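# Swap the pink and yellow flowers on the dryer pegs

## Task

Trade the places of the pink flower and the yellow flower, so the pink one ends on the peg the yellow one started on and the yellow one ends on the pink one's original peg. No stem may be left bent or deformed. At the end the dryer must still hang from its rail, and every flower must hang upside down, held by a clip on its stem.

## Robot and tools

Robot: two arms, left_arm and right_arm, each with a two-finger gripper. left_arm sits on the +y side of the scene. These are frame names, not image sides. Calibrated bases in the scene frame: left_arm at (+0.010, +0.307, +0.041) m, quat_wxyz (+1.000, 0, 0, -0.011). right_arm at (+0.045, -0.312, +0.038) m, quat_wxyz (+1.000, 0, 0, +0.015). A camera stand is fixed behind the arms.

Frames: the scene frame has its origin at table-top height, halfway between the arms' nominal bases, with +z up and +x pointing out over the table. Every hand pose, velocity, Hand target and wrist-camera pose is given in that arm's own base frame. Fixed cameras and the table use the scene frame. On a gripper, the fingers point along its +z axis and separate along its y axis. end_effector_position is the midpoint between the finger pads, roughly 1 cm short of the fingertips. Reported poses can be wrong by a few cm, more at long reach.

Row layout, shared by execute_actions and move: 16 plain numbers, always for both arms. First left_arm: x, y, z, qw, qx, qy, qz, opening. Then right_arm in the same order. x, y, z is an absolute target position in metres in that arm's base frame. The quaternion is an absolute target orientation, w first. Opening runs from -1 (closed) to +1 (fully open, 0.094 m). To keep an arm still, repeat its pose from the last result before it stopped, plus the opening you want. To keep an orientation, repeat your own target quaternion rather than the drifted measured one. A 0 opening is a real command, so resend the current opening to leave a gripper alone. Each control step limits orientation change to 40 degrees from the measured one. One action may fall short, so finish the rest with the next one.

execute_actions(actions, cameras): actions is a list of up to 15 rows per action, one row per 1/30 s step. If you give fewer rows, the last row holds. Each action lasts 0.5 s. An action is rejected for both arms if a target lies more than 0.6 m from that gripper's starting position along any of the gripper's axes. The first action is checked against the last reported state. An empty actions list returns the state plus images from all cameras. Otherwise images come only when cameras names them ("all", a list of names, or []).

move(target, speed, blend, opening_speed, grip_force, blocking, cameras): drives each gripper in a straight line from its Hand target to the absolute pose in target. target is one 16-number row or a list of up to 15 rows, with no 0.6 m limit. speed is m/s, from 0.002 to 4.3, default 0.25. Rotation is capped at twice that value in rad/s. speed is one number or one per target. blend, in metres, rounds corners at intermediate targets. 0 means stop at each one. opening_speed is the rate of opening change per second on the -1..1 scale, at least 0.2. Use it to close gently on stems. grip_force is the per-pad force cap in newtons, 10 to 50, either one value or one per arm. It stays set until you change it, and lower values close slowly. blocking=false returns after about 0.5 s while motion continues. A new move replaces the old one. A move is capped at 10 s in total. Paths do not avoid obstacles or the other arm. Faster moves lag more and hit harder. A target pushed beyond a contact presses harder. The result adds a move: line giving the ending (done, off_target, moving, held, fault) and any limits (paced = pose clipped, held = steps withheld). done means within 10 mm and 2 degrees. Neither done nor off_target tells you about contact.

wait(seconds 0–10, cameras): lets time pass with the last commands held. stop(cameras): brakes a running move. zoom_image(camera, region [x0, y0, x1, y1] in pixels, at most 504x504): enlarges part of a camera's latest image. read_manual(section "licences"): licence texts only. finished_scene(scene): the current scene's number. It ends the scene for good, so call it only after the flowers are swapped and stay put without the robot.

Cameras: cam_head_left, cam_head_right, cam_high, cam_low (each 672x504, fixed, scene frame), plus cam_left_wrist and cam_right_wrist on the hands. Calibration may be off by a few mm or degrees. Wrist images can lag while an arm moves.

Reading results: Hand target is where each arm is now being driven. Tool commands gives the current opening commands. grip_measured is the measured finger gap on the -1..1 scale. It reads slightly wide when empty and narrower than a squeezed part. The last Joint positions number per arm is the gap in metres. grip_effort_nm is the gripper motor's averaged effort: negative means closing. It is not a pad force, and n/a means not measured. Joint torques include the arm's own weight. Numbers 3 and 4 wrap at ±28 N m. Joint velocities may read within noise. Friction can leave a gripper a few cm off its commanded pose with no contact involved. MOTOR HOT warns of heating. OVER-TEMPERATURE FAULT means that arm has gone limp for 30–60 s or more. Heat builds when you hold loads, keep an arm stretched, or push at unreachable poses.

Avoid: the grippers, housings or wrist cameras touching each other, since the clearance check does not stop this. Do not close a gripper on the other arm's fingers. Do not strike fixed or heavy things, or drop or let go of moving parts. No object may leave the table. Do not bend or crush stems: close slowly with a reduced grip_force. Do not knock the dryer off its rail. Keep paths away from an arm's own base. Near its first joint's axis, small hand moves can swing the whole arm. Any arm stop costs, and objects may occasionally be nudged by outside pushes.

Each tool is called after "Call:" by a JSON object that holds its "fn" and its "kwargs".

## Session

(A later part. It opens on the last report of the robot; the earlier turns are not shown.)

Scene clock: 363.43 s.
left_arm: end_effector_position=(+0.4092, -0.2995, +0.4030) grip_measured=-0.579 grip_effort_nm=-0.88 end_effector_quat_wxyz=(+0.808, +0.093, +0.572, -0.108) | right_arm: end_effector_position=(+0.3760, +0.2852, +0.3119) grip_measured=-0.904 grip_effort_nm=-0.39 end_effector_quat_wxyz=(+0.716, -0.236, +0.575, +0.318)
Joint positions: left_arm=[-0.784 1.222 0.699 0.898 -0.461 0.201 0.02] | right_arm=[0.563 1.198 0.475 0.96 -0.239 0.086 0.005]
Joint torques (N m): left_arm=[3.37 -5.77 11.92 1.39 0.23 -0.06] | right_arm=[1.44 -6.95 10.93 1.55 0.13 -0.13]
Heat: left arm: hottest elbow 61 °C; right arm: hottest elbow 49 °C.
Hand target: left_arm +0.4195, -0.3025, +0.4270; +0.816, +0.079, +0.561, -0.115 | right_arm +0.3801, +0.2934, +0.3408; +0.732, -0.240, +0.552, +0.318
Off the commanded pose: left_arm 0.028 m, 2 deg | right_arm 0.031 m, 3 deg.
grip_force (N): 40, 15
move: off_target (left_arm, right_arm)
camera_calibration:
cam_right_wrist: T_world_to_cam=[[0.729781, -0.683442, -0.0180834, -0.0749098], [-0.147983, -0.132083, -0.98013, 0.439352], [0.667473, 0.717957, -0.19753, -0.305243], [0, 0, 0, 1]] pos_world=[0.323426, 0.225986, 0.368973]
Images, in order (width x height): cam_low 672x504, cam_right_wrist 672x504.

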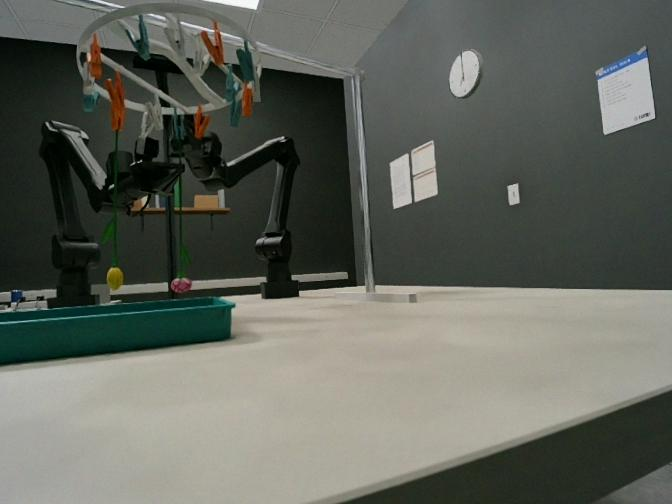

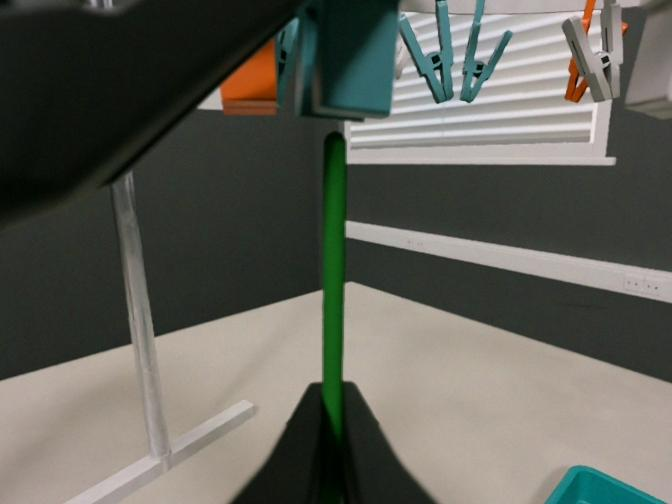

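Call:
{"fn": "move", "kwargs": {"target": [0.421, -0.3035, 0.4275, 0.8161, 0.0788, 0.5609, -0.1147, -0.95, 0.3815, 0.2945, 0.3605, 0.7324, -0.2399, 0.5519, 0.3184, -1.0], "speed": 0.05, "cameras": ["cam_left_wrist", "cam_right_wrist", "cam_low"]}}

Call:
{"fn": "zoom_image", "kwargs": {"camera": "cam_low", "region": [140, 90, 220, 170]}}

Call:
{"fn": "zoom_image", "kwargs": {"camera": "cam_right_wrist", "region": [210, 0, 480, 200]}}

Scene clock: 371.97 s.
left_arm: end_effector_position=(+0.4092, -0.2995, +0.4030) grip_measured=-0.579 grip_effort_nm=-0.88 end_effector_quat_wxyz=(+0.808, +0.093, +0.572, -0.108) | right_arm: end_effector_position=(+0.3764, +0.2855, +0.3300) grip_measured=-0.904 grip_effort_nm=-0.38 end_effector_quat_wxyz=(+0.716, -0.236, +0.575, +0.318)
Joint positions: left_arm=[-0.784 1.222 0.699 0.898 -0.461 0.201 0.02] | right_arm=[0.563 1.151 0.503 0.884 -0.239 0.086 0.005]
Joint torques (N m): left_arm=[3.37 -5.83 11.92 1.39 0.23 -0.06] | right_arm=[1.44 -6.36 11.45 1.63 0.12 -0.13]
Heat: left arm: hottest elbow 62 °C; right arm: hottest elbow 50 °C.
Hand target: left_arm +0.4195, -0.3025, +0.4270; +0.816, +0.079, +0.561, -0.115 | right_arm +0.3800, +0.2933, +0.3603; +0.733, -0.239, +0.552, +0.319
Off the commanded pose: left_arm 0.028 m, 2 deg | right_arm 0.032 m, 3 deg.
grip_force (N): 40, 15
move: off_target (left_arm, right_arm)
camera_calibration:
cam_left_wrist: T_world_to_cam=[[-0.271863, -0.961625, -0.0369917, -0.161945], [-0.0857651, 0.0624975, -0.994353, 0.492302], [0.958507, -0.267155, -0.0994646, -0.339799], [0, 0, 0, 1]] pos_world=[0.323895, -0.277277, 0.449733]
cam_right_wrist: T_world_to_cam=[[0.729764, -0.683457, -0.018165, -0.0746288], [-0.148306, -0.132306, -0.980051, 0.457315], [0.66742, 0.717901, -0.197913, -0.301972], [0, 0, 0, 1]] pos_world=[0.323826, 0.226286, 0.387073]
Images, in order (width x height): cam_low 672x504, cam_left_wrist 672x504, cam_right_wrist 672x504.

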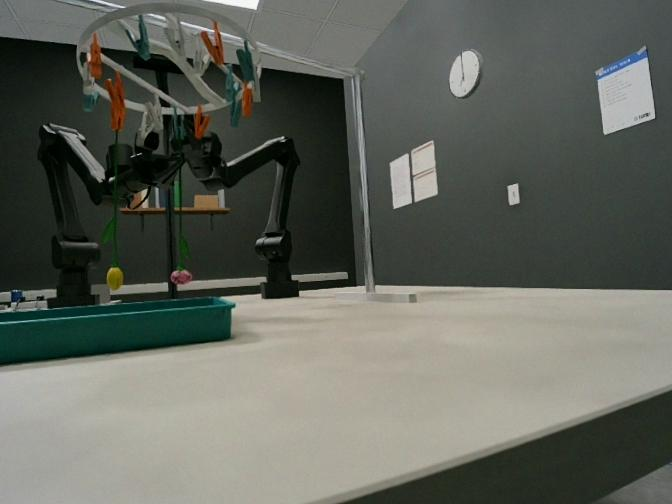

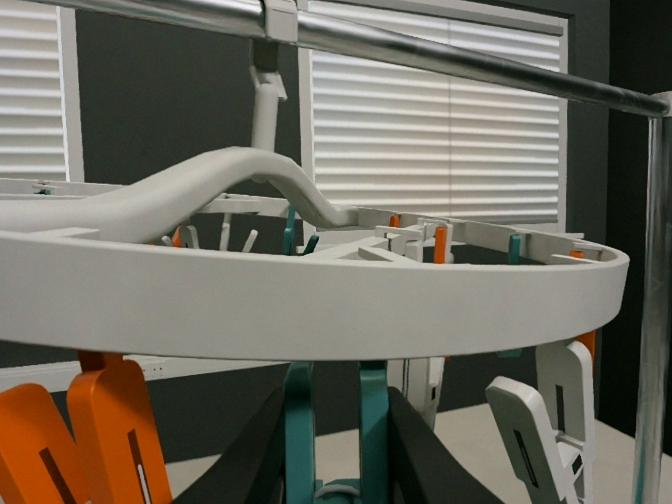

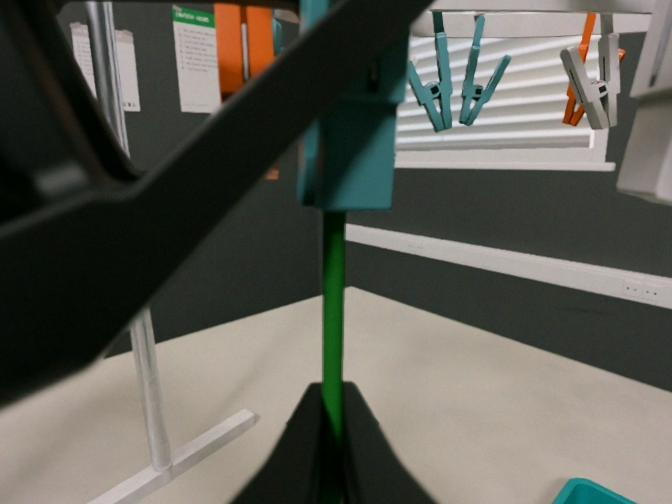

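Scaled by 6.300 from the camera's 672x504 image, which has a finer 960x720 frame.

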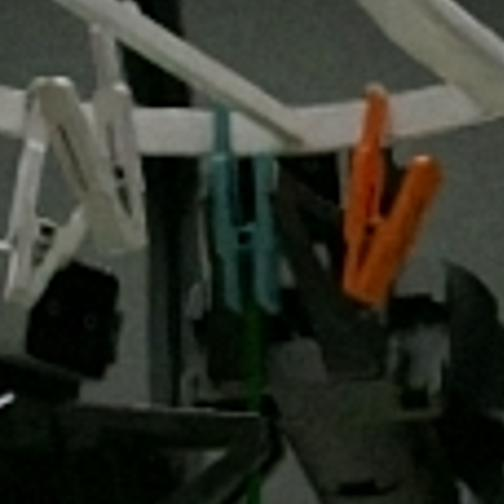

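Scaled by 1.867 from the camera's 672x504 image, which has a finer 960x720 frame.

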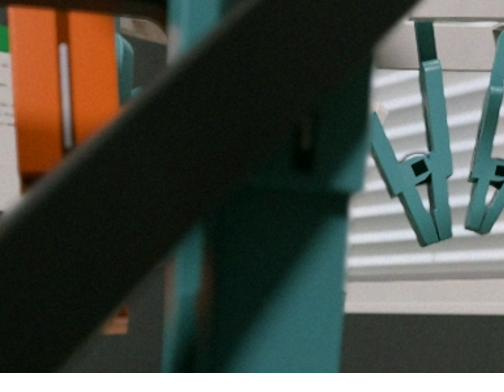

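Call:
{"fn": "move", "kwargs": {"target": [0.421, -0.3035, 0.4275, 0.8161, 0.0788, 0.5609, -0.1147, -0.10, 0.3815, 0.2945, 0.3605, 0.7324, -0.2399, 0.5519, 0.3184, -1.0], "opening_speed": 0.4, "cameras": ["cam_left_wrist", "cam_right_wrist"]}}

Call:
{"fn": "zoom_image", "kwargs": {"camera": "cam_right_wrist", "region": [210, 100, 480, 300]}}

Scene clock: 377.43 s.
left_arm: end_effector_position=(+0.4092, -0.2995, +0.4030) grip_measured=-0.102 grip_effort_nm=0.06 end_effector_quat_wxyz=(+0.808, +0.092, +0.572, -0.109) | right_arm: end_effector_position=(+0.3764, +0.2854, +0.3300) grip_measured=-0.904 grip_effort_nm=-0.39 end_effector_quat_wxyz=(+0.716, -0.236, +0.575, +0.318)
Joint positions: left_arm=[-0.784 1.222 0.699 0.898 -0.461 0.2 0.042] | right_arm=[0.563 1.151 0.503 0.884 -0.239 0.086 0.005]
Joint torques (N m): left_arm=[3.37 -5.83 11.92 1.39 0.23 -0.05] | right_arm=[1.26 -6.53 11.51 1.62 0.1 -0.11]
Heat: left arm: hottest elbow 62 °C; right arm: hottest elbow 50 °C.
Hand target: left_arm +0.4195, -0.3024, +0.4270; +0.816, +0.079, +0.561, -0.115 | right_arm +0.3800, +0.2933, +0.3603; +0.733, -0.239, +0.552, +0.319
Off the commanded pose: left_arm 0.028 m, 2 deg | right_arm 0.032 m, 3 deg.
grip_force (N): 40, 15
move: off_target (left_arm, right_arm)
camera_calibration:
cam_left_wrist: T_world_to_cam=[[-0.27211, -0.961584, -0.0362392, -0.162096], [-0.0859564, 0.0617993, -0.99438, 0.492177], [0.958419, -0.267466, -0.0994705, -0.339827], [0, 0, 0, 1]] pos_world=[0.323895, -0.277177, 0.449734]
cam_right_wrist: T_world_to_cam=[[0.729508, -0.683729, -0.0182331, -0.0744583], [-0.148414, -0.132216, -0.980047, 0.457328], [0.667676, 0.717659, -0.197928, -0.301995], [0, 0, 0, 1]] pos_world=[0.323826, 0.226286, 0.387073]
Images, in order (width x height): cam_left_wrist 672x504, cam_right_wrist 672x504.

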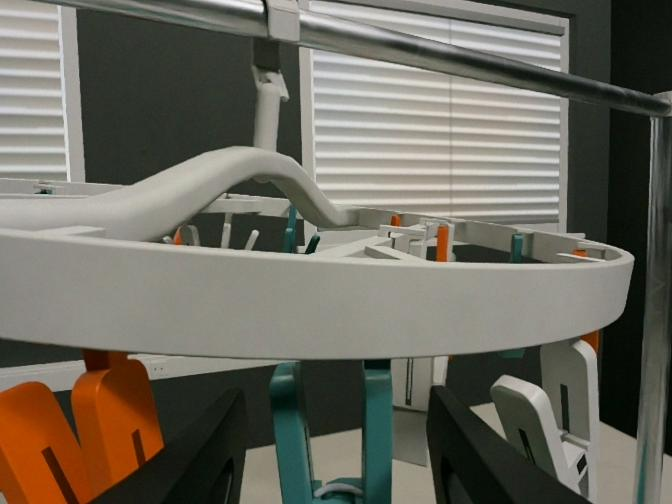

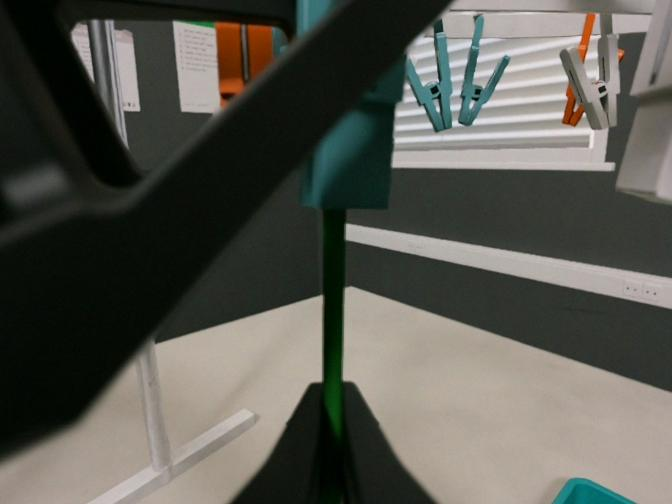

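Scaled by 1.867 from the camera's 672x504 image, which has a finer 960x720 frame.

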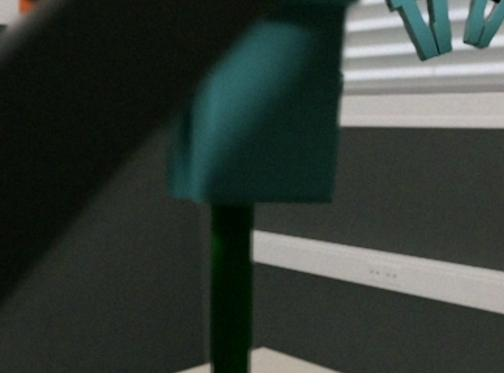

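Call:
{"fn": "move", "kwargs": {"target": [0.3610, -0.2856, 0.4050, 0.8161, 0.0788, 0.5609, -0.1147, -0.10, 0.3815, 0.2945, 0.3605, 0.7324, -0.2399, 0.5519, 0.3184, -1.0], "speed": 0.12, "cameras": ["cam_left_wrist", "cam_right_wrist"]}}

Call:
{"fn": "zoom_image", "kwargs": {"camera": "cam_left_wrist", "region": [200, 280, 480, 504]}}

Scene clock: 382.27 s.
left_arm: end_effector_position=(+0.3681, -0.2864, +0.3942) grip_measured=-0.102 grip_effort_nm=0.06 end_effector_quat_wxyz=(+0.808, +0.083, +0.572, -0.109) | right_arm: end_effector_position=(+0.3764, +0.2854, +0.3300) grip_measured=-0.904 grip_effort_nm=-0.39 end_effector_quat_wxyz=(+0.716, -0.236, +0.575, +0.318)
Joint positions: left_arm=[-0.853 1.132 0.599 0.928 -0.539 0.222 0.042] | right_arm=[0.563 1.151 0.503 0.884 -0.239 0.086 0.005]
Joint torques (N m): left_arm=[1.67 -6.59 7.71 2.58 0.04 0.2] | right_arm=[1.38 -6.65 11.51 1.58 0.11 -0.11]
Heat: left arm: hottest elbow 62 °C; right arm: hottest elbow 51 °C.
Hand target: left_arm +0.3611, -0.2856, +0.4049; +0.816, +0.079, +0.561, -0.115 | right_arm +0.3800, +0.2933, +0.3603; +0.733, -0.239, +0.552, +0.319
Off the commanded pose: left_arm 0.013 m, 2 deg | right_arm 0.032 m, 3 deg.
grip_force (N): 40, 15
move: off_target (left_arm, right_arm)
camera_calibration:
cam_left_wrist: T_world_to_cam=[[-0.261817, -0.964876, -0.0216087, -0.171512], [-0.0881655, 0.0462077, -0.995034, 0.475682], [0.961082, -0.258612, -0.0971667, -0.297127], [0, 0, 0, 1]] pos_world=[0.282598, -0.264309, 0.440743]
cam_right_wrist: T_world_to_cam=[[0.729508, -0.683729, -0.0182331, -0.0744583], [-0.148414, -0.132216, -0.980047, 0.457328], [0.667676, 0.717659, -0.197928, -0.301995], [0, 0, 0, 1]] pos_world=[0.323826, 0.226286, 0.387073]
Images, in order (width x height): cam_left_wrist 672x504, cam_right_wrist 672x504.

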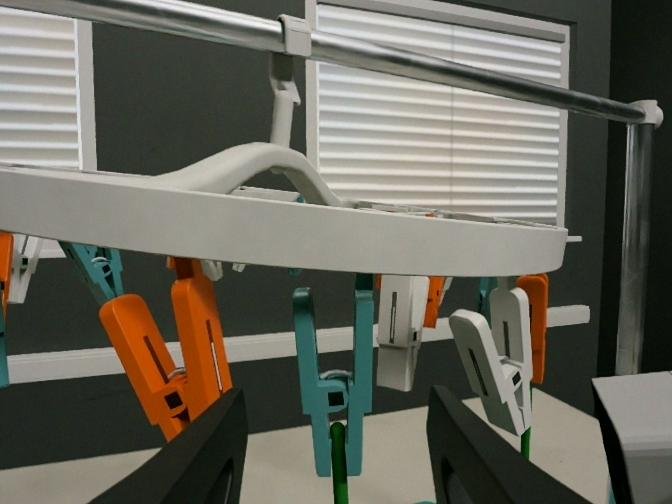

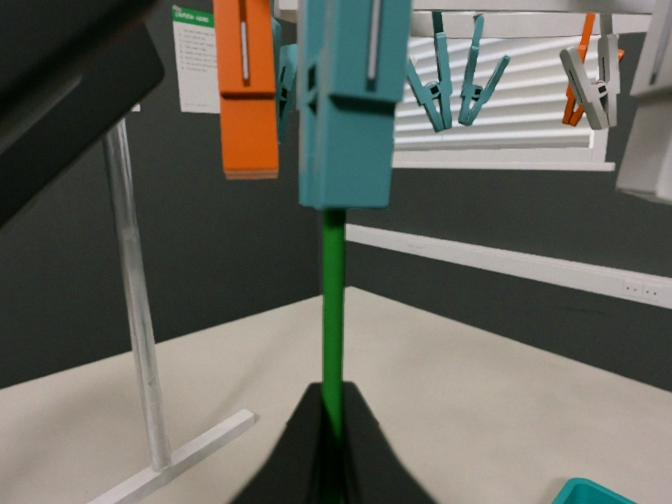

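Scaled by 1.800 from the camera's 672x504 image, which has a finer 960x720 frame.

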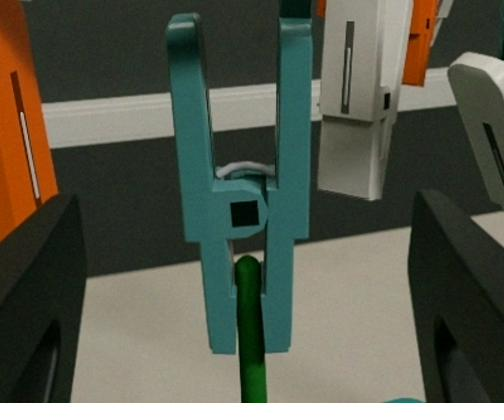

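Call:
{"fn": "move", "kwargs": {"target": [[0.3610, -0.2856, 0.4050, 0.8161, 0.0788, 0.5609, -0.1147, -0.10, 0.3800, 0.2933, 0.3603, 0.7324, -0.2399, 0.5519, 0.3184, -0.42], [0.300, -0.268, 0.385, 0.8161, 0.0788, 0.5609, -0.1147, -0.10, 0.327, 0.2368, 0.3396, 0.7324, -0.2399, 0.5519, 0.3184, -0.42]], "speed": [0.12, 0.12], "opening_speed": 0.5, "grip_force": [15, 40], "cameras": ["cam_left_wrist", "cam_right_wrist", "cam_low"]}}

Scene clock: 406.37 s.
left_arm: end_effector_position=(+0.3059, -0.2690, +0.3765) grip_measured=-0.102 grip_effort_nm=0.06 end_effector_quat_wxyz=(+0.810, +0.084, +0.570, -0.108) | right_arm: end_effector_position=(+0.3269, +0.2410, +0.3451) grip_measured=-0.421 grip_effort_nm=0.07 end_effector_quat_wxyz=(+0.736, -0.243, +0.545, +0.319)
Joint positions: left_arm=[-0.984 1.004 0.454 0.987 -0.658 0.292 0.042] | right_arm=[0.506 0.929 0.373 0.863 -0.309 0.086 0.027]
Joint torques (N m): left_arm=[1.73 -4.6 7.6 2.5 0.08 0.18] | right_arm=[-0.32 -2.9 7.15 1.46 -0.04 0.11]
Heat: left arm: hottest elbow 61 °C; right arm: hottest elbow 52 °C.
Hand target: left_arm +0.3002, -0.2679, +0.3848; +0.816, +0.079, +0.561, -0.115 | right_arm +0.3270, +0.2369, +0.3397; +0.733, -0.240, +0.552, +0.318
Off the commanded pose: left_arm 0.010 m, 2 deg | right_arm 0.007 m, 1 deg.
grip_force (N): 15, 40
move: done
camera_calibration:
cam_left_wrist: T_world_to_cam=[[-0.26121, -0.964994, -0.0235798, -0.170878], [-0.0827423, 0.0467218, -0.995475, 0.45048], [0.961729, -0.258077, -0.0920501, -0.236618], [0, 0, 0, 1]] pos_world=[0.220202, -0.247009, 0.422632]
cam_right_wrist: T_world_to_cam=[[0.737057, -0.675532, 0.0200731, -0.0860708], [-0.0773834, -0.113863, -0.990478, 0.434875], [0.671385, 0.728486, -0.136198, -0.2592], [0, 0, 0, 1]] pos_world=[0.271114, 0.180196, 0.39716]
Images, in order (width x height): cam_low 672x504, cam_left_wrist 672x504, cam_right_wrist 672x504.

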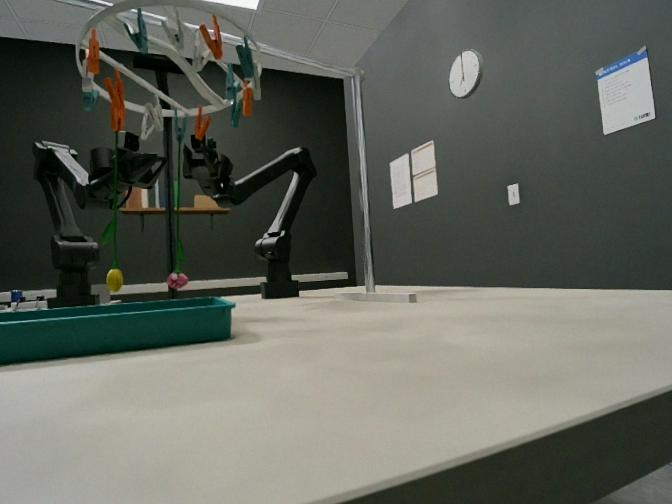

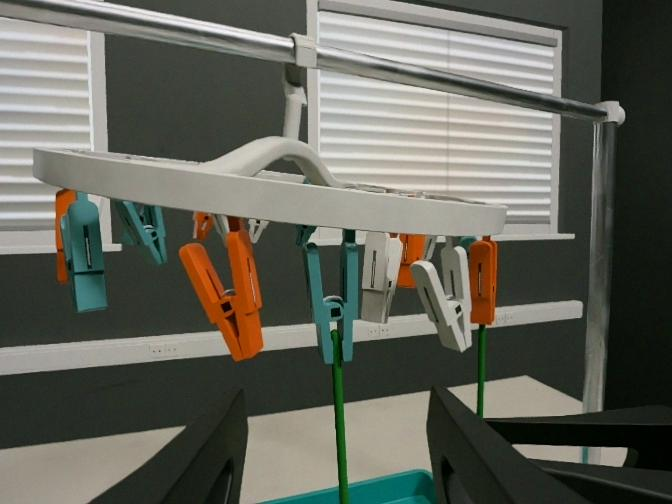

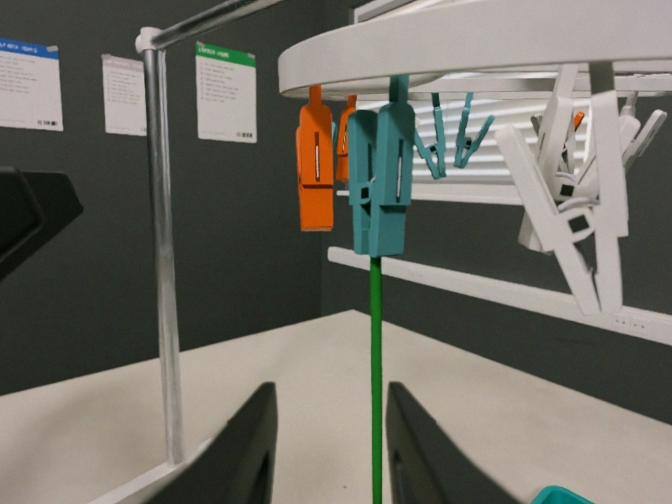

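Call:
{"fn": "move", "kwargs": {"target": [0.27, -0.26, 0.300, 0.7749, 0.1456, 0.5839, -0.1932, -0.45, 0.362, 0.112, 0.412, 0.7777, -0.1620, 0.5651, 0.2230, 0.03], "speed": 0.14, "cameras": ["cam_left_wrist", "cam_right_wrist"]}}

Call:
{"fn": "zoom_image", "kwargs": {"camera": "cam_right_wrist", "region": [180, 200, 500, 440]}}

Scene clock: 411.40 s.
left_arm: end_effector_position=(+0.2696, -0.2643, +0.2916) grip_measured=-0.448 grip_effort_nm=-0.12 end_effector_quat_wxyz=(+0.768, +0.159, +0.592, -0.185) | right_arm: end_effector_position=(+0.3564, +0.1147, +0.3784) grip_measured=+0.029 grip_effort_nm=0.08 end_effector_quat_wxyz=(+0.764, -0.165, +0.583, +0.223)
Joint positions: left_arm=[-0.984 0.967 0.243 1.006 -0.47 0.155 0.026] | right_arm=[0.121 0.721 0.4 0.617 -0.422 0.131 0.048]
Joint torques (N m): left_arm=[3.19 -3.14 6.98 2.78 0.23 -0.03] | right_arm=[-0.21 -0.26 13.11 1.47 -0.01 0.19]
Heat: left arm: hottest elbow 61 °C; right arm: hottest elbow 52 °C.
Hand target: left_arm +0.2700, -0.2600, +0.2999; +0.775, +0.146, +0.584, -0.193 | right_arm +0.3599, +0.1117, +0.4113; +0.778, -0.162, +0.565, +0.223
Off the commanded pose: left_arm 0.009 m, 2 deg | right_arm 0.034 m, 3 deg.
grip_force (N): 15, 40
move: off_target (right_arm)
camera_calibration:
cam_left_wrist: T_world_to_cam=[[-0.464729, -0.884719, -0.0360428, -0.0981088], [-0.1449, 0.116144, -0.982606, 0.394005], [0.873516, -0.451423, -0.182172, -0.20929], [0, 0, 0, 1]] pos_world=[0.194316, -0.227039, 0.345489]
cam_right_wrist: T_world_to_cam=[[0.535433, -0.844572, 0.00312654, -0.0962352], [-0.132966, -0.0879514, -0.98721, 0.471403], [0.834045, 0.52817, -0.159392, -0.208608], [0, 0, 0, 1]] pos_world=[0.288197, 0.0703632, 0.432424]
Images, in order (width x height): cam_left_wrist 672x504, cam_right_wrist 672x504.

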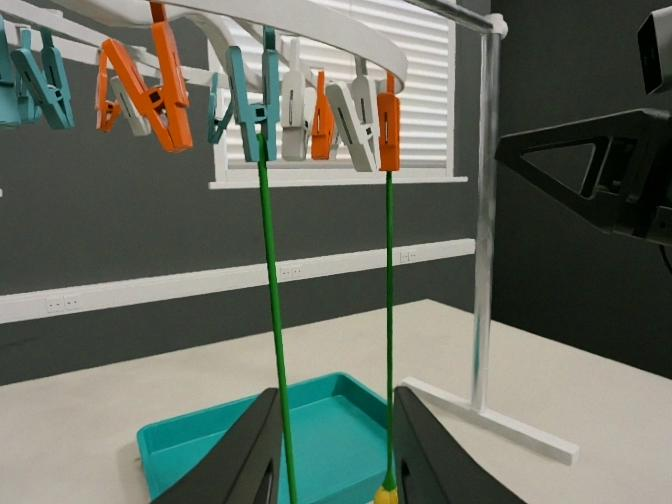

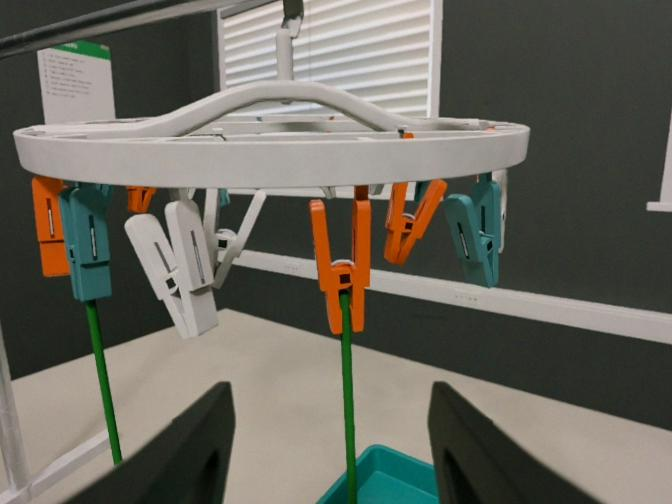

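Scaled by 1.575 from the camera's 672x504 image, which has a finer 960x720 frame.

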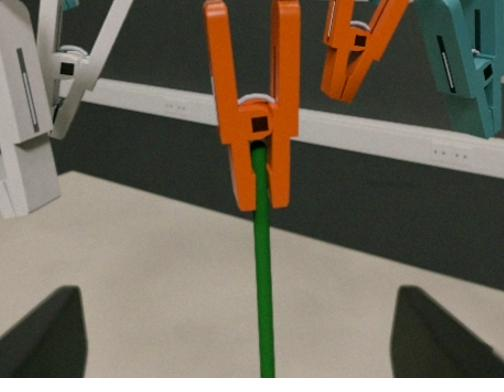

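Call:
{"fn": "move", "kwargs": {"target": [0.378, -0.370, 0.250, 0.7749, 0.1456, 0.5839, -0.1932, -0.45, 0.4363, 0.1617, 0.445, 0.7777, -0.1620, 0.5651, 0.2230, 0.03], "speed": 0.1, "cameras": ["cam_left_wrist", "cam_right_wrist"]}}

Call:
{"fn": "zoom_image", "kwargs": {"camera": "cam_right_wrist", "region": [200, 264, 480, 504]}}

Scene clock: 431.90 s.
left_arm: end_effector_position=(+0.3665, -0.3648, +0.2344) grip_measured=-0.448 grip_effort_nm=-0.12 end_effector_quat_wxyz=(+0.763, +0.163, +0.598, -0.184) | right_arm: end_effector_position=(+0.4301, +0.1554, +0.4092) grip_measured=+0.029 grip_effort_nm=0.08 end_effector_quat_wxyz=(+0.757, -0.154, +0.594, +0.226)
Joint positions: left_arm=[-0.913 1.59 0.536 1.308 -0.398 0.13 0.026] | right_arm=[0.236 0.973 0.612 0.623 -0.298 0.116 0.048]
Joint torques (N m): left_arm=[3.49 -7.71 7.86 2.84 0.21 -0.06] | right_arm=[1.26 -3.25 13.11 2.56 0.13 -0.11]
Heat: left arm: hottest elbow 58 °C; right arm: hottest elbow 54 °C.
Hand target: left_arm +0.3773, -0.3692, +0.2500; +0.775, +0.146, +0.584, -0.193 | right_arm +0.4339, +0.1608, +0.4440; +0.778, -0.162, +0.565, +0.223
Off the commanded pose: left_arm 0.020 m, 3 deg | right_arm 0.037 m, 4 deg.
grip_force (N): 15, 40
move: off_target (left_arm, right_arm)
camera_calibration:
cam_left_wrist: T_world_to_cam=[[-0.468322, -0.882601, -0.0411153, -0.140709], [-0.157053, 0.128947, -0.979136, 0.371931], [0.869488, -0.452094, -0.199004, -0.344564], [0, 0, 0, 1]] pos_world=[0.29211, -0.327925, 0.289816]
cam_right_wrist: T_world_to_cam=[[0.528144, -0.848751, -0.0261895, -0.0855693], [-0.163528, -0.0713959, -0.983952, 0.524429], [0.83326, 0.523951, -0.176502, -0.278719], [0, 0, 0, 1]] pos_world=[0.363197, 0.11085, 0.464578]
Images, in order (width x height): cam_left_wrist 672x504, cam_right_wrist 672x504.

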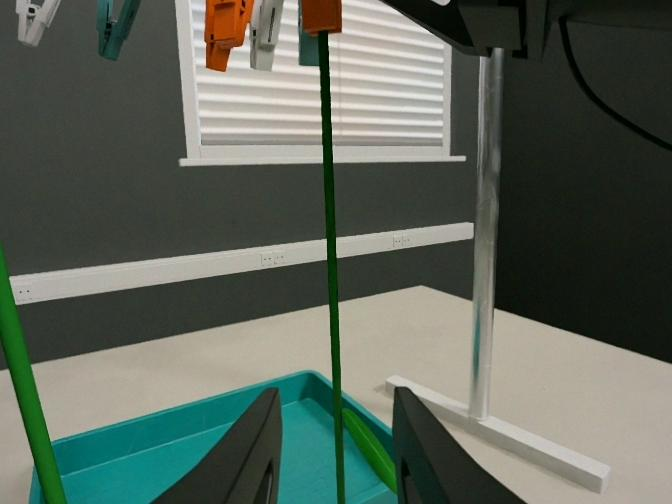

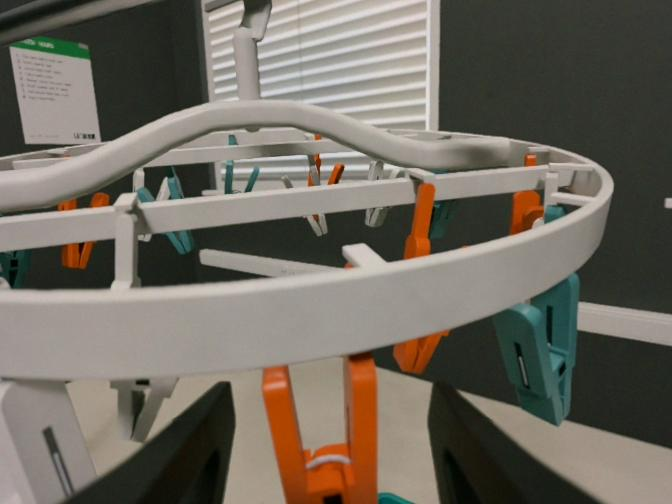

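Scaled by 1.800 from the camera's 672x504 image, which has a finer 960x720 frame.

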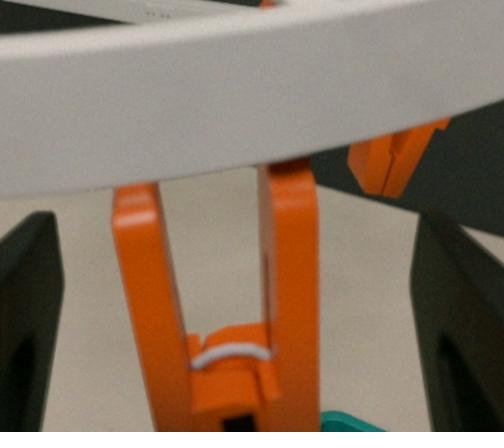

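Call:
{"fn": "zoom_image", "kwargs": {"camera": "cam_left_wrist", "region": [280, 330, 400, 450]}}

Call:
{"fn": "zoom_image", "kwargs": {"camera": "cam_left_wrist", "region": [260, 0, 420, 120]}}

Scaled by 4.200 from the camera's 672x504 image, which has a finer 960x720 frame.

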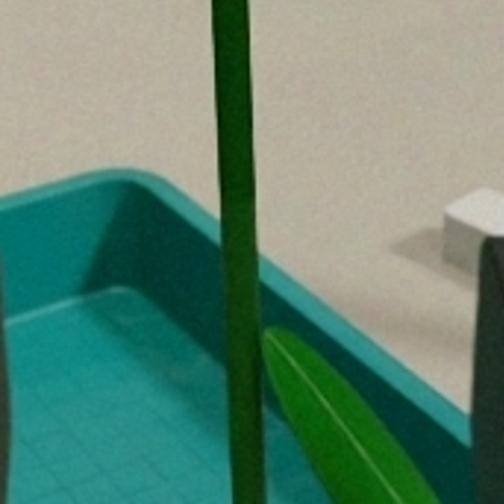

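Scaled by 3.150 from the camera's 672x504 image, which has a finer 960x720 frame.

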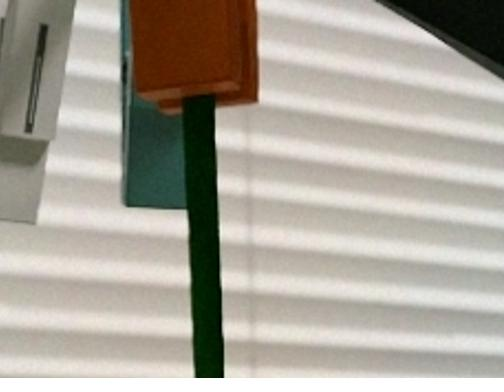

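Call:
{"fn": "move", "kwargs": {"target": [0.4745, -0.4195, 0.267, 0.7749, 0.1456, 0.5839, -0.1932, -0.45, 0.4363, 0.1617, 0.445, 0.7777, -0.1620, 0.5651, 0.2230, -0.33], "speed": 0.08, "cameras": ["cam_left_wrist", "cam_right_wrist"]}}

Scene clock: 466.63 s.
left_arm: end_effector_position=(+0.4598, -0.4138, +0.2567) grip_measured=-0.448 grip_effort_nm=-0.12 end_effector_quat_wxyz=(+0.770, +0.155, +0.590, -0.189) | right_arm: end_effector_position=(+0.4301, +0.1554, +0.4096) grip_measured=-0.329 grip_effort_nm=-0.08 end_effector_quat_wxyz=(+0.757, -0.154, +0.593, +0.226)
Joint positions: left_arm=[-0.817 1.733 0.825 1.179 -0.307 0.1 0.026] | right_arm=[0.236 0.973 0.613 0.624 -0.298 0.116 0.032]
Joint torques (N m): left_arm=[3.02 -10.64 9.22 1.65 0.21 -0.08] | right_arm=[1.55 -3.31 13.12 2.59 0.14 -0.12]
Heat: left arm: hottest elbow 56 °C; right arm: hottest elbow 58 °C.
Hand target: left_arm +0.4737, -0.4187, +0.2670; +0.775, +0.146, +0.584, -0.193 | right_arm +0.4339, +0.1608, +0.4442; +0.778, -0.162, +0.565, +0.223
Off the commanded pose: left_arm 0.019 m, 1 deg | right_arm 0.037 m, 4 deg.
grip_force (N): 15, 40
move: off_target (left_arm, right_arm)
camera_calibration:
cam_left_wrist: T_world_to_cam=[[-0.467104, -0.883778, -0.0273895, -0.144016], [-0.141492, 0.105288, -0.984324, 0.399075], [0.872808, -0.455906, -0.174228, -0.452817], [0, 0, 0, 1]] pos_world=[0.384418, -0.375739, 0.309981]
cam_right_wrist: T_world_to_cam=[[0.528094, -0.8488, -0.0256027, -0.0858129], [-0.16264, -0.0715057, -0.984091, 0.524382], [0.833466, 0.523856, -0.175811, -0.279069], [0, 0, 0, 1]] pos_world=[0.363197, 0.11085, 0.464779]
Images, in order (width x height): cam_left_wrist 672x504, cam_right_wrist 672x504.

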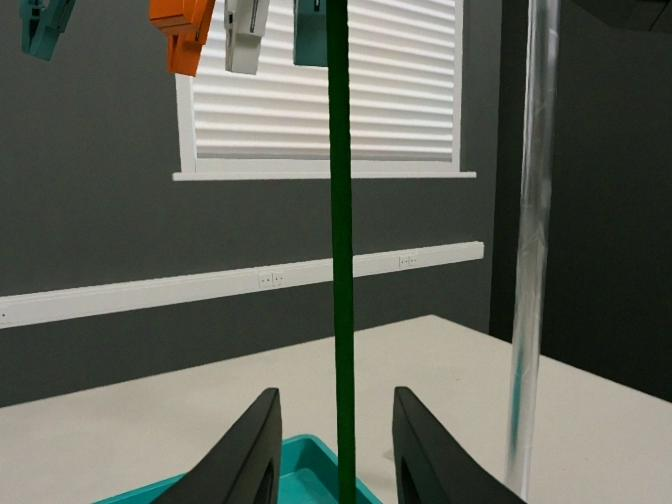

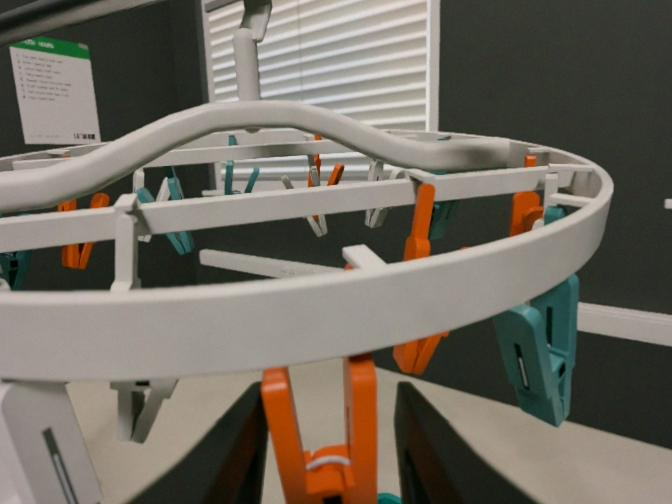

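Call:
{"fn": "move", "kwargs": {"target": [0.4875, -0.4255, 0.267, 0.7749, 0.1456, 0.5839, -0.1932, -0.45, 0.4363, 0.1617, 0.445, 0.7777, -0.1620, 0.5651, 0.2230, -0.33], "speed": 0.06, "cameras": ["cam_left_wrist"]}}

Call:
{"fn": "zoom_image", "kwargs": {"camera": "cam_left_wrist", "region": [280, 0, 420, 140]}}

Scene clock: 470.50 s.
left_arm: end_effector_position=(+0.4726, -0.4201, +0.2565) grip_measured=-0.448 grip_effort_nm=-0.12 end_effector_quat_wxyz=(+0.769, +0.155, +0.590, -0.189) | right_arm: end_effector_position=(+0.4301, +0.1554, +0.4096) grip_measured=-0.329 grip_effort_nm=-0.07 end_effector_quat_wxyz=(+0.757, -0.154, +0.593, +0.226)
Joint positions: left_arm=[-0.807 1.758 0.864 1.164 -0.297 0.097 0.026] | right_arm=[0.236 0.973 0.613 0.624 -0.298 0.116 0.032]
Joint torques (N m): left_arm=[3.43 -10.99 9.31 1.61 0.21 -0.07] | right_arm=[1.44 -3.31 13.11 2.55 0.13 -0.14]
Heat: left arm: hottest elbow 57 °C; right arm: hottest elbow 58 °C.
Hand target: left_arm +0.4866, -0.4247, +0.2671; +0.775, +0.146, +0.584, -0.193 | right_arm +0.4339, +0.1608, +0.4442; +0.778, -0.162, +0.565, +0.223
Off the commanded pose: left_arm 0.019 m, 2 deg | right_arm 0.037 m, 4 deg.
grip_force (N): 15, 40
move: off_target (left_arm, right_arm)
camera_calibration:
cam_left_wrist: T_world_to_cam=[[-0.467098, -0.883777, -0.0275145, -0.143527], [-0.141971, 0.105677, -0.984214, 0.401672], [0.872733, -0.455818, -0.174832, -0.466733], [0, 0, 0, 1]] pos_world=[0.397318, -0.382039, 0.309783]
Images, in order (width x height): cam_left_wrist 672x504.

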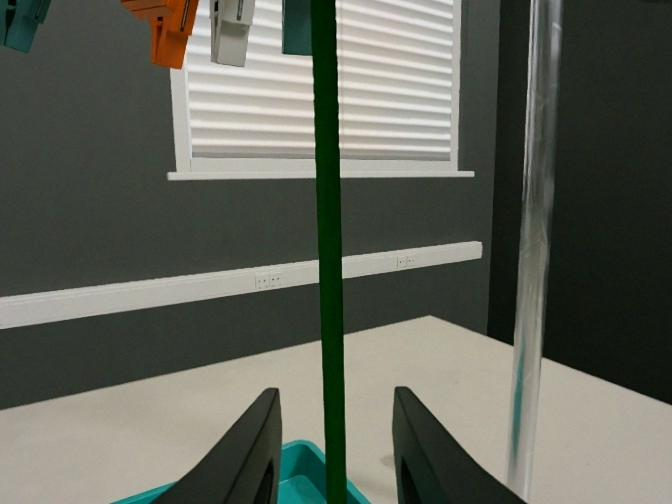

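Scaled by 3.600 from the camera's 672x504 image, which has a finer 960x720 frame.

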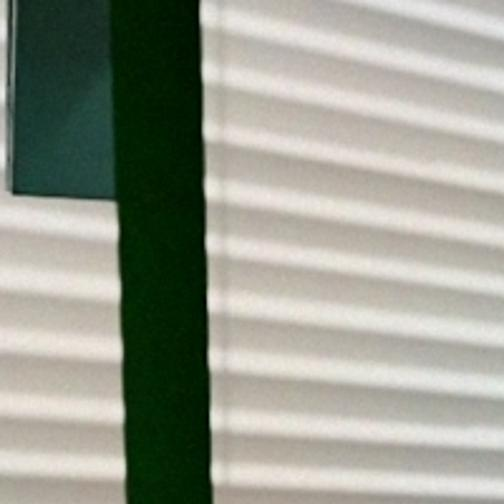

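Call:
{"fn": "move", "kwargs": {"target": [0.4875, -0.4255, 0.267, 0.7749, 0.1456, 0.5839, -0.1932, -1.0, 0.4363, 0.1617, 0.445, 0.7777, -0.1620, 0.5651, 0.2230, -0.33], "grip_force": [15, 40], "opening_speed": 0.6, "cameras": ["cam_left_wrist"]}}

Scene clock: 474.80 s.
left_arm: end_effector_position=(+0.4726, -0.4202, +0.2567) grip_measured=-0.915 grip_effort_nm=-0.39 end_effector_quat_wxyz=(+0.769, +0.155, +0.590, -0.190) | right_arm: end_effector_position=(+0.4301, +0.1554, +0.4096) grip_measured=-0.329 grip_effort_nm=-0.07 end_effector_quat_wxyz=(+0.757, -0.154, +0.593, +0.226)
Joint positions: left_arm=[-0.807 1.758 0.865 1.164 -0.297 0.096 0.004] | right_arm=[0.236 0.973 0.613 0.624 -0.298 0.116 0.032]
Joint torques (N m): left_arm=[3.43 -10.99 9.32 1.55 0.19 -0.06] | right_arm=[1.32 -3.43 13.12 2.5 0.13 -0.11]
Heat: left arm: hottest elbow 58 °C; right arm: hottest elbow 58 °C.
Hand target: left_arm +0.4866, -0.4248, +0.2671; +0.775, +0.146, +0.584, -0.193 | right_arm +0.4339, +0.1608, +0.4442; +0.778, -0.162, +0.565, +0.223
Off the commanded pose: left_arm 0.019 m, 1 deg | right_arm 0.037 m, 4 deg.
grip_force (N): 15, 40
move: off_target (left_arm, right_arm)
camera_calibration:
cam_left_wrist: T_world_to_cam=[[-0.467545, -0.883564, -0.0267601, -0.143496], [-0.141907, 0.104903, -0.984306, 0.401577], [0.872504, -0.45641, -0.174431, -0.466957], [0, 0, 0, 1]] pos_world=[0.397318, -0.382038, 0.309982]
Images, in order (width x height): cam_left_wrist 672x504.

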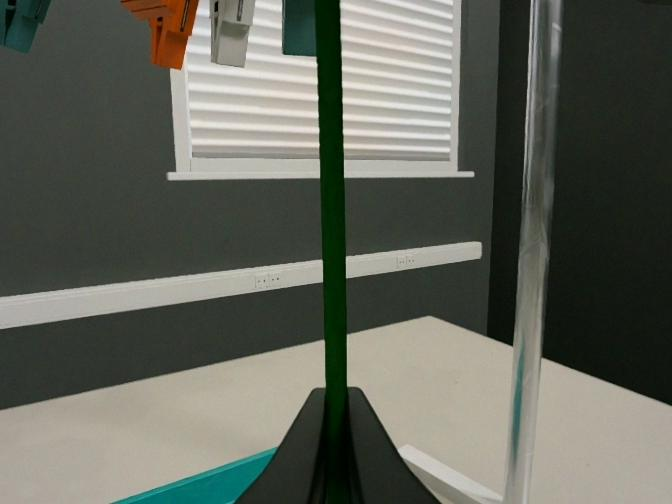

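Call:
{"fn": "move", "kwargs": {"target": [0.4875, -0.4255, 0.267, 0.7749, 0.1456, 0.5839, -0.1932, -1.0, 0.4363, 0.1617, 0.445, 0.7777, -0.1620, 0.5651, 0.2230, -0.95], "opening_speed": 0.4, "cameras": ["cam_right_wrist", "cam_left_wrist"]}}

Call:
{"fn": "zoom_image", "kwargs": {"camera": "cam_right_wrist", "region": [220, 304, 460, 504]}}

Scene clock: 478.30 s.
left_arm: end_effector_position=(+0.4727, -0.4203, +0.2557) grip_measured=-0.915 grip_effort_nm=-0.42 end_effector_quat_wxyz=(+0.769, +0.155, +0.590, -0.190) | right_arm: end_effector_position=(+0.4303, +0.1553, +0.4094) grip_measured=-0.580 grip_effort_nm=-0.84 end_effector_quat_wxyz=(+0.757, -0.154, +0.593, +0.225)
Joint positions: left_arm=[-0.807 1.759 0.865 1.164 -0.297 0.096 0.004] | right_arm=[0.236 0.973 0.613 0.624 -0.298 0.114 0.02]
Joint torques (N m): left_arm=[3.43 -11.11 9.32 1.55 0.2 -0.05] | right_arm=[1.44 -3.43 13.08 2.52 0.1 -0.11]
Heat: left arm: hottest elbow 59 °C; right arm: hottest elbow 58 °C.
Hand target: left_arm +0.4866, -0.4248, +0.2670; +0.775, +0.146, +0.584, -0.193 | right_arm +0.4339, +0.1608, +0.4442; +0.778, -0.162, +0.565, +0.223
Off the commanded pose: left_arm 0.019 m, 2 deg | right_arm 0.037 m, 4 deg.
grip_force (N): 15, 40
move: off_target (left_arm, right_arm)
camera_calibration:
cam_left_wrist: T_world_to_cam=[[-0.467793, -0.88344, -0.0265035, -0.143534], [-0.143332, 0.105418, -0.984044, 0.401524], [0.872138, -0.45653, -0.175939, -0.466795], [0, 0, 0, 1]] pos_world=[0.397517, -0.382237, 0.309186]
cam_right_wrist: T_world_to_cam=[[0.52702, -0.849523, -0.0236682, -0.0862124], [-0.161997, -0.0730809, -0.984081, 0.524245], [0.83427, 0.522465, -0.176135, -0.279208], [0, 0, 0, 1]] pos_world=[0.363296, 0.110949, 0.464681]
Images, in order (width x height): cam_left_wrist 672x504, cam_right_wrist 672x504.

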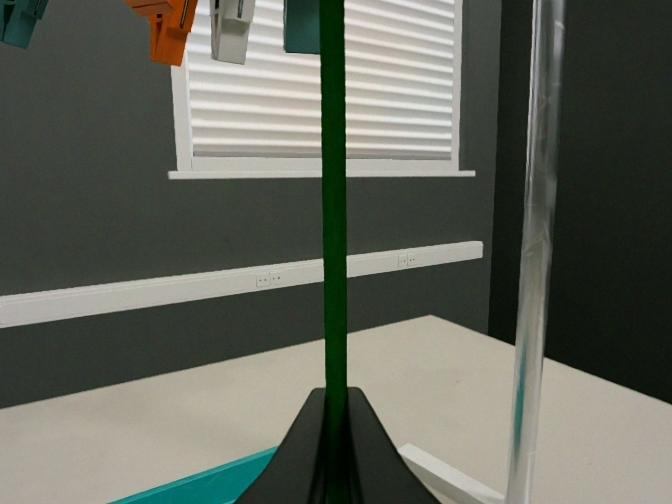

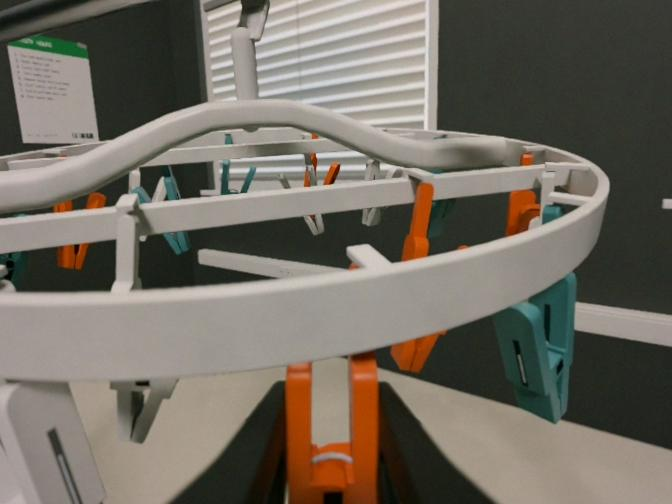

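Scaled by 2.100 from the camera's 672x504 image, which has a finer 960x720 frame.

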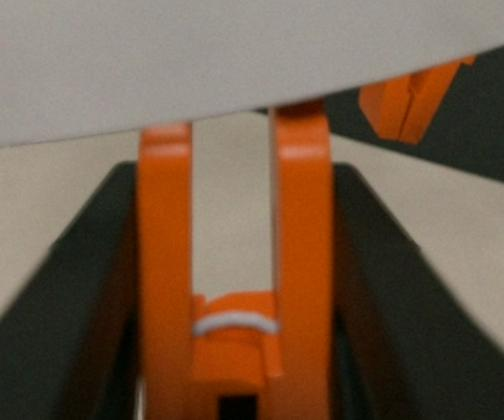

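Call:
{"fn": "move", "kwargs": {"target": [0.4745, -0.4210, 0.220, 0.7749, 0.1456, 0.5839, -0.1932, -1.0, 0.4363, 0.1617, 0.445, 0.7777, -0.1620, 0.5651, 0.2230, -0.95], "speed": 0.06, "cameras": ["cam_left_wrist", "cam_low"]}}

Call:
{"fn": "zoom_image", "kwargs": {"camera": "cam_low", "region": [70, 60, 190, 150]}}

Scene clock: 484.63 s.
left_arm: end_effector_position=(+0.4750, -0.4211, +0.2227) grip_measured=-0.915 grip_effort_nm=-0.42 end_effector_quat_wxyz=(+0.773, +0.150, +0.587, -0.190) | right_arm: end_effector_position=(+0.4303, +0.1553, +0.4094) grip_measured=-0.580 grip_effort_nm=-0.85 end_effector_quat_wxyz=(+0.757, -0.154, +0.593, +0.225)
Joint positions: left_arm=[-0.807 1.853 0.863 1.273 -0.303 0.096 0.004] | right_arm=[0.236 0.973 0.613 0.624 -0.298 0.114 0.02]
Joint torques (N m): left_arm=[2.43 -11.69 5.37 2.89 -0.02 0] | right_arm=[1.38 -3.19 13.09 2.56 0.12 -0.1]
Heat: left arm: hottest elbow 59 °C; right arm: hottest elbow 59 °C.
Hand target: left_arm +0.4744, -0.4211, +0.2199; +0.775, +0.146, +0.584, -0.193 | right_arm +0.4339, +0.1608, +0.4442; +0.778, -0.162, +0.565, +0.223
Off the commanded pose: left_arm 0.003 m, 1 deg | right_arm 0.037 m, 4 deg.
grip_force (N): 15, 40
move: off_target (right_arm)
camera_calibration:
cam_left_wrist: T_world_to_cam=[[-0.462072, -0.886602, -0.0206433, -0.149429], [-0.136043, 0.093865, -0.986246, 0.361529], [0.876346, -0.452909, -0.163988, -0.478104], [0, 0, 0, 1]] pos_world=[0.399121, -0.382956, 0.275068]
Images, in order (width x height): cam_low 672x504, cam_left_wrist 672x504.

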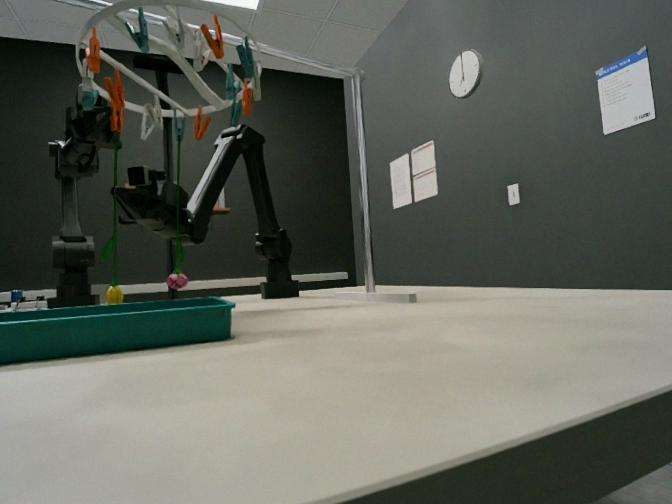

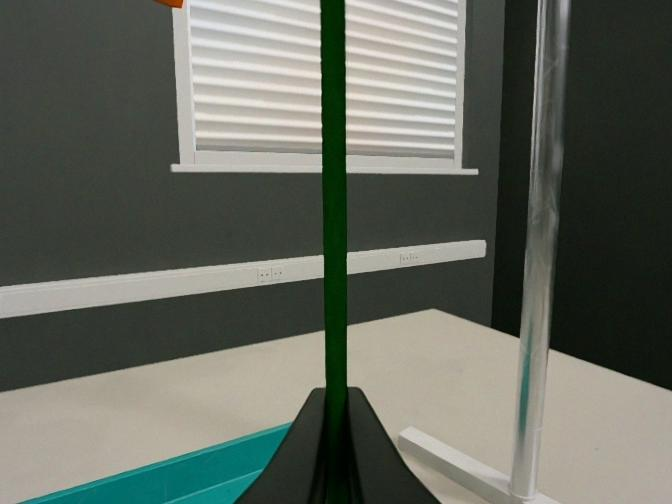

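Scaled by 4.200 from the camera's 672x504 image, which has a finer 960x720 frame.

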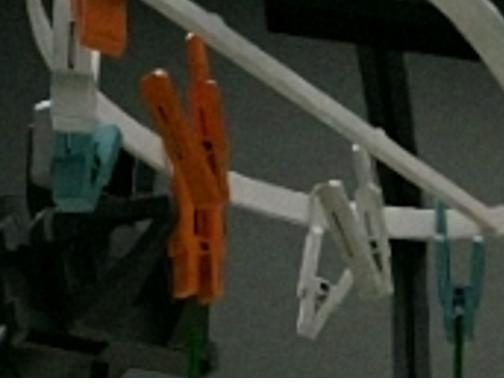

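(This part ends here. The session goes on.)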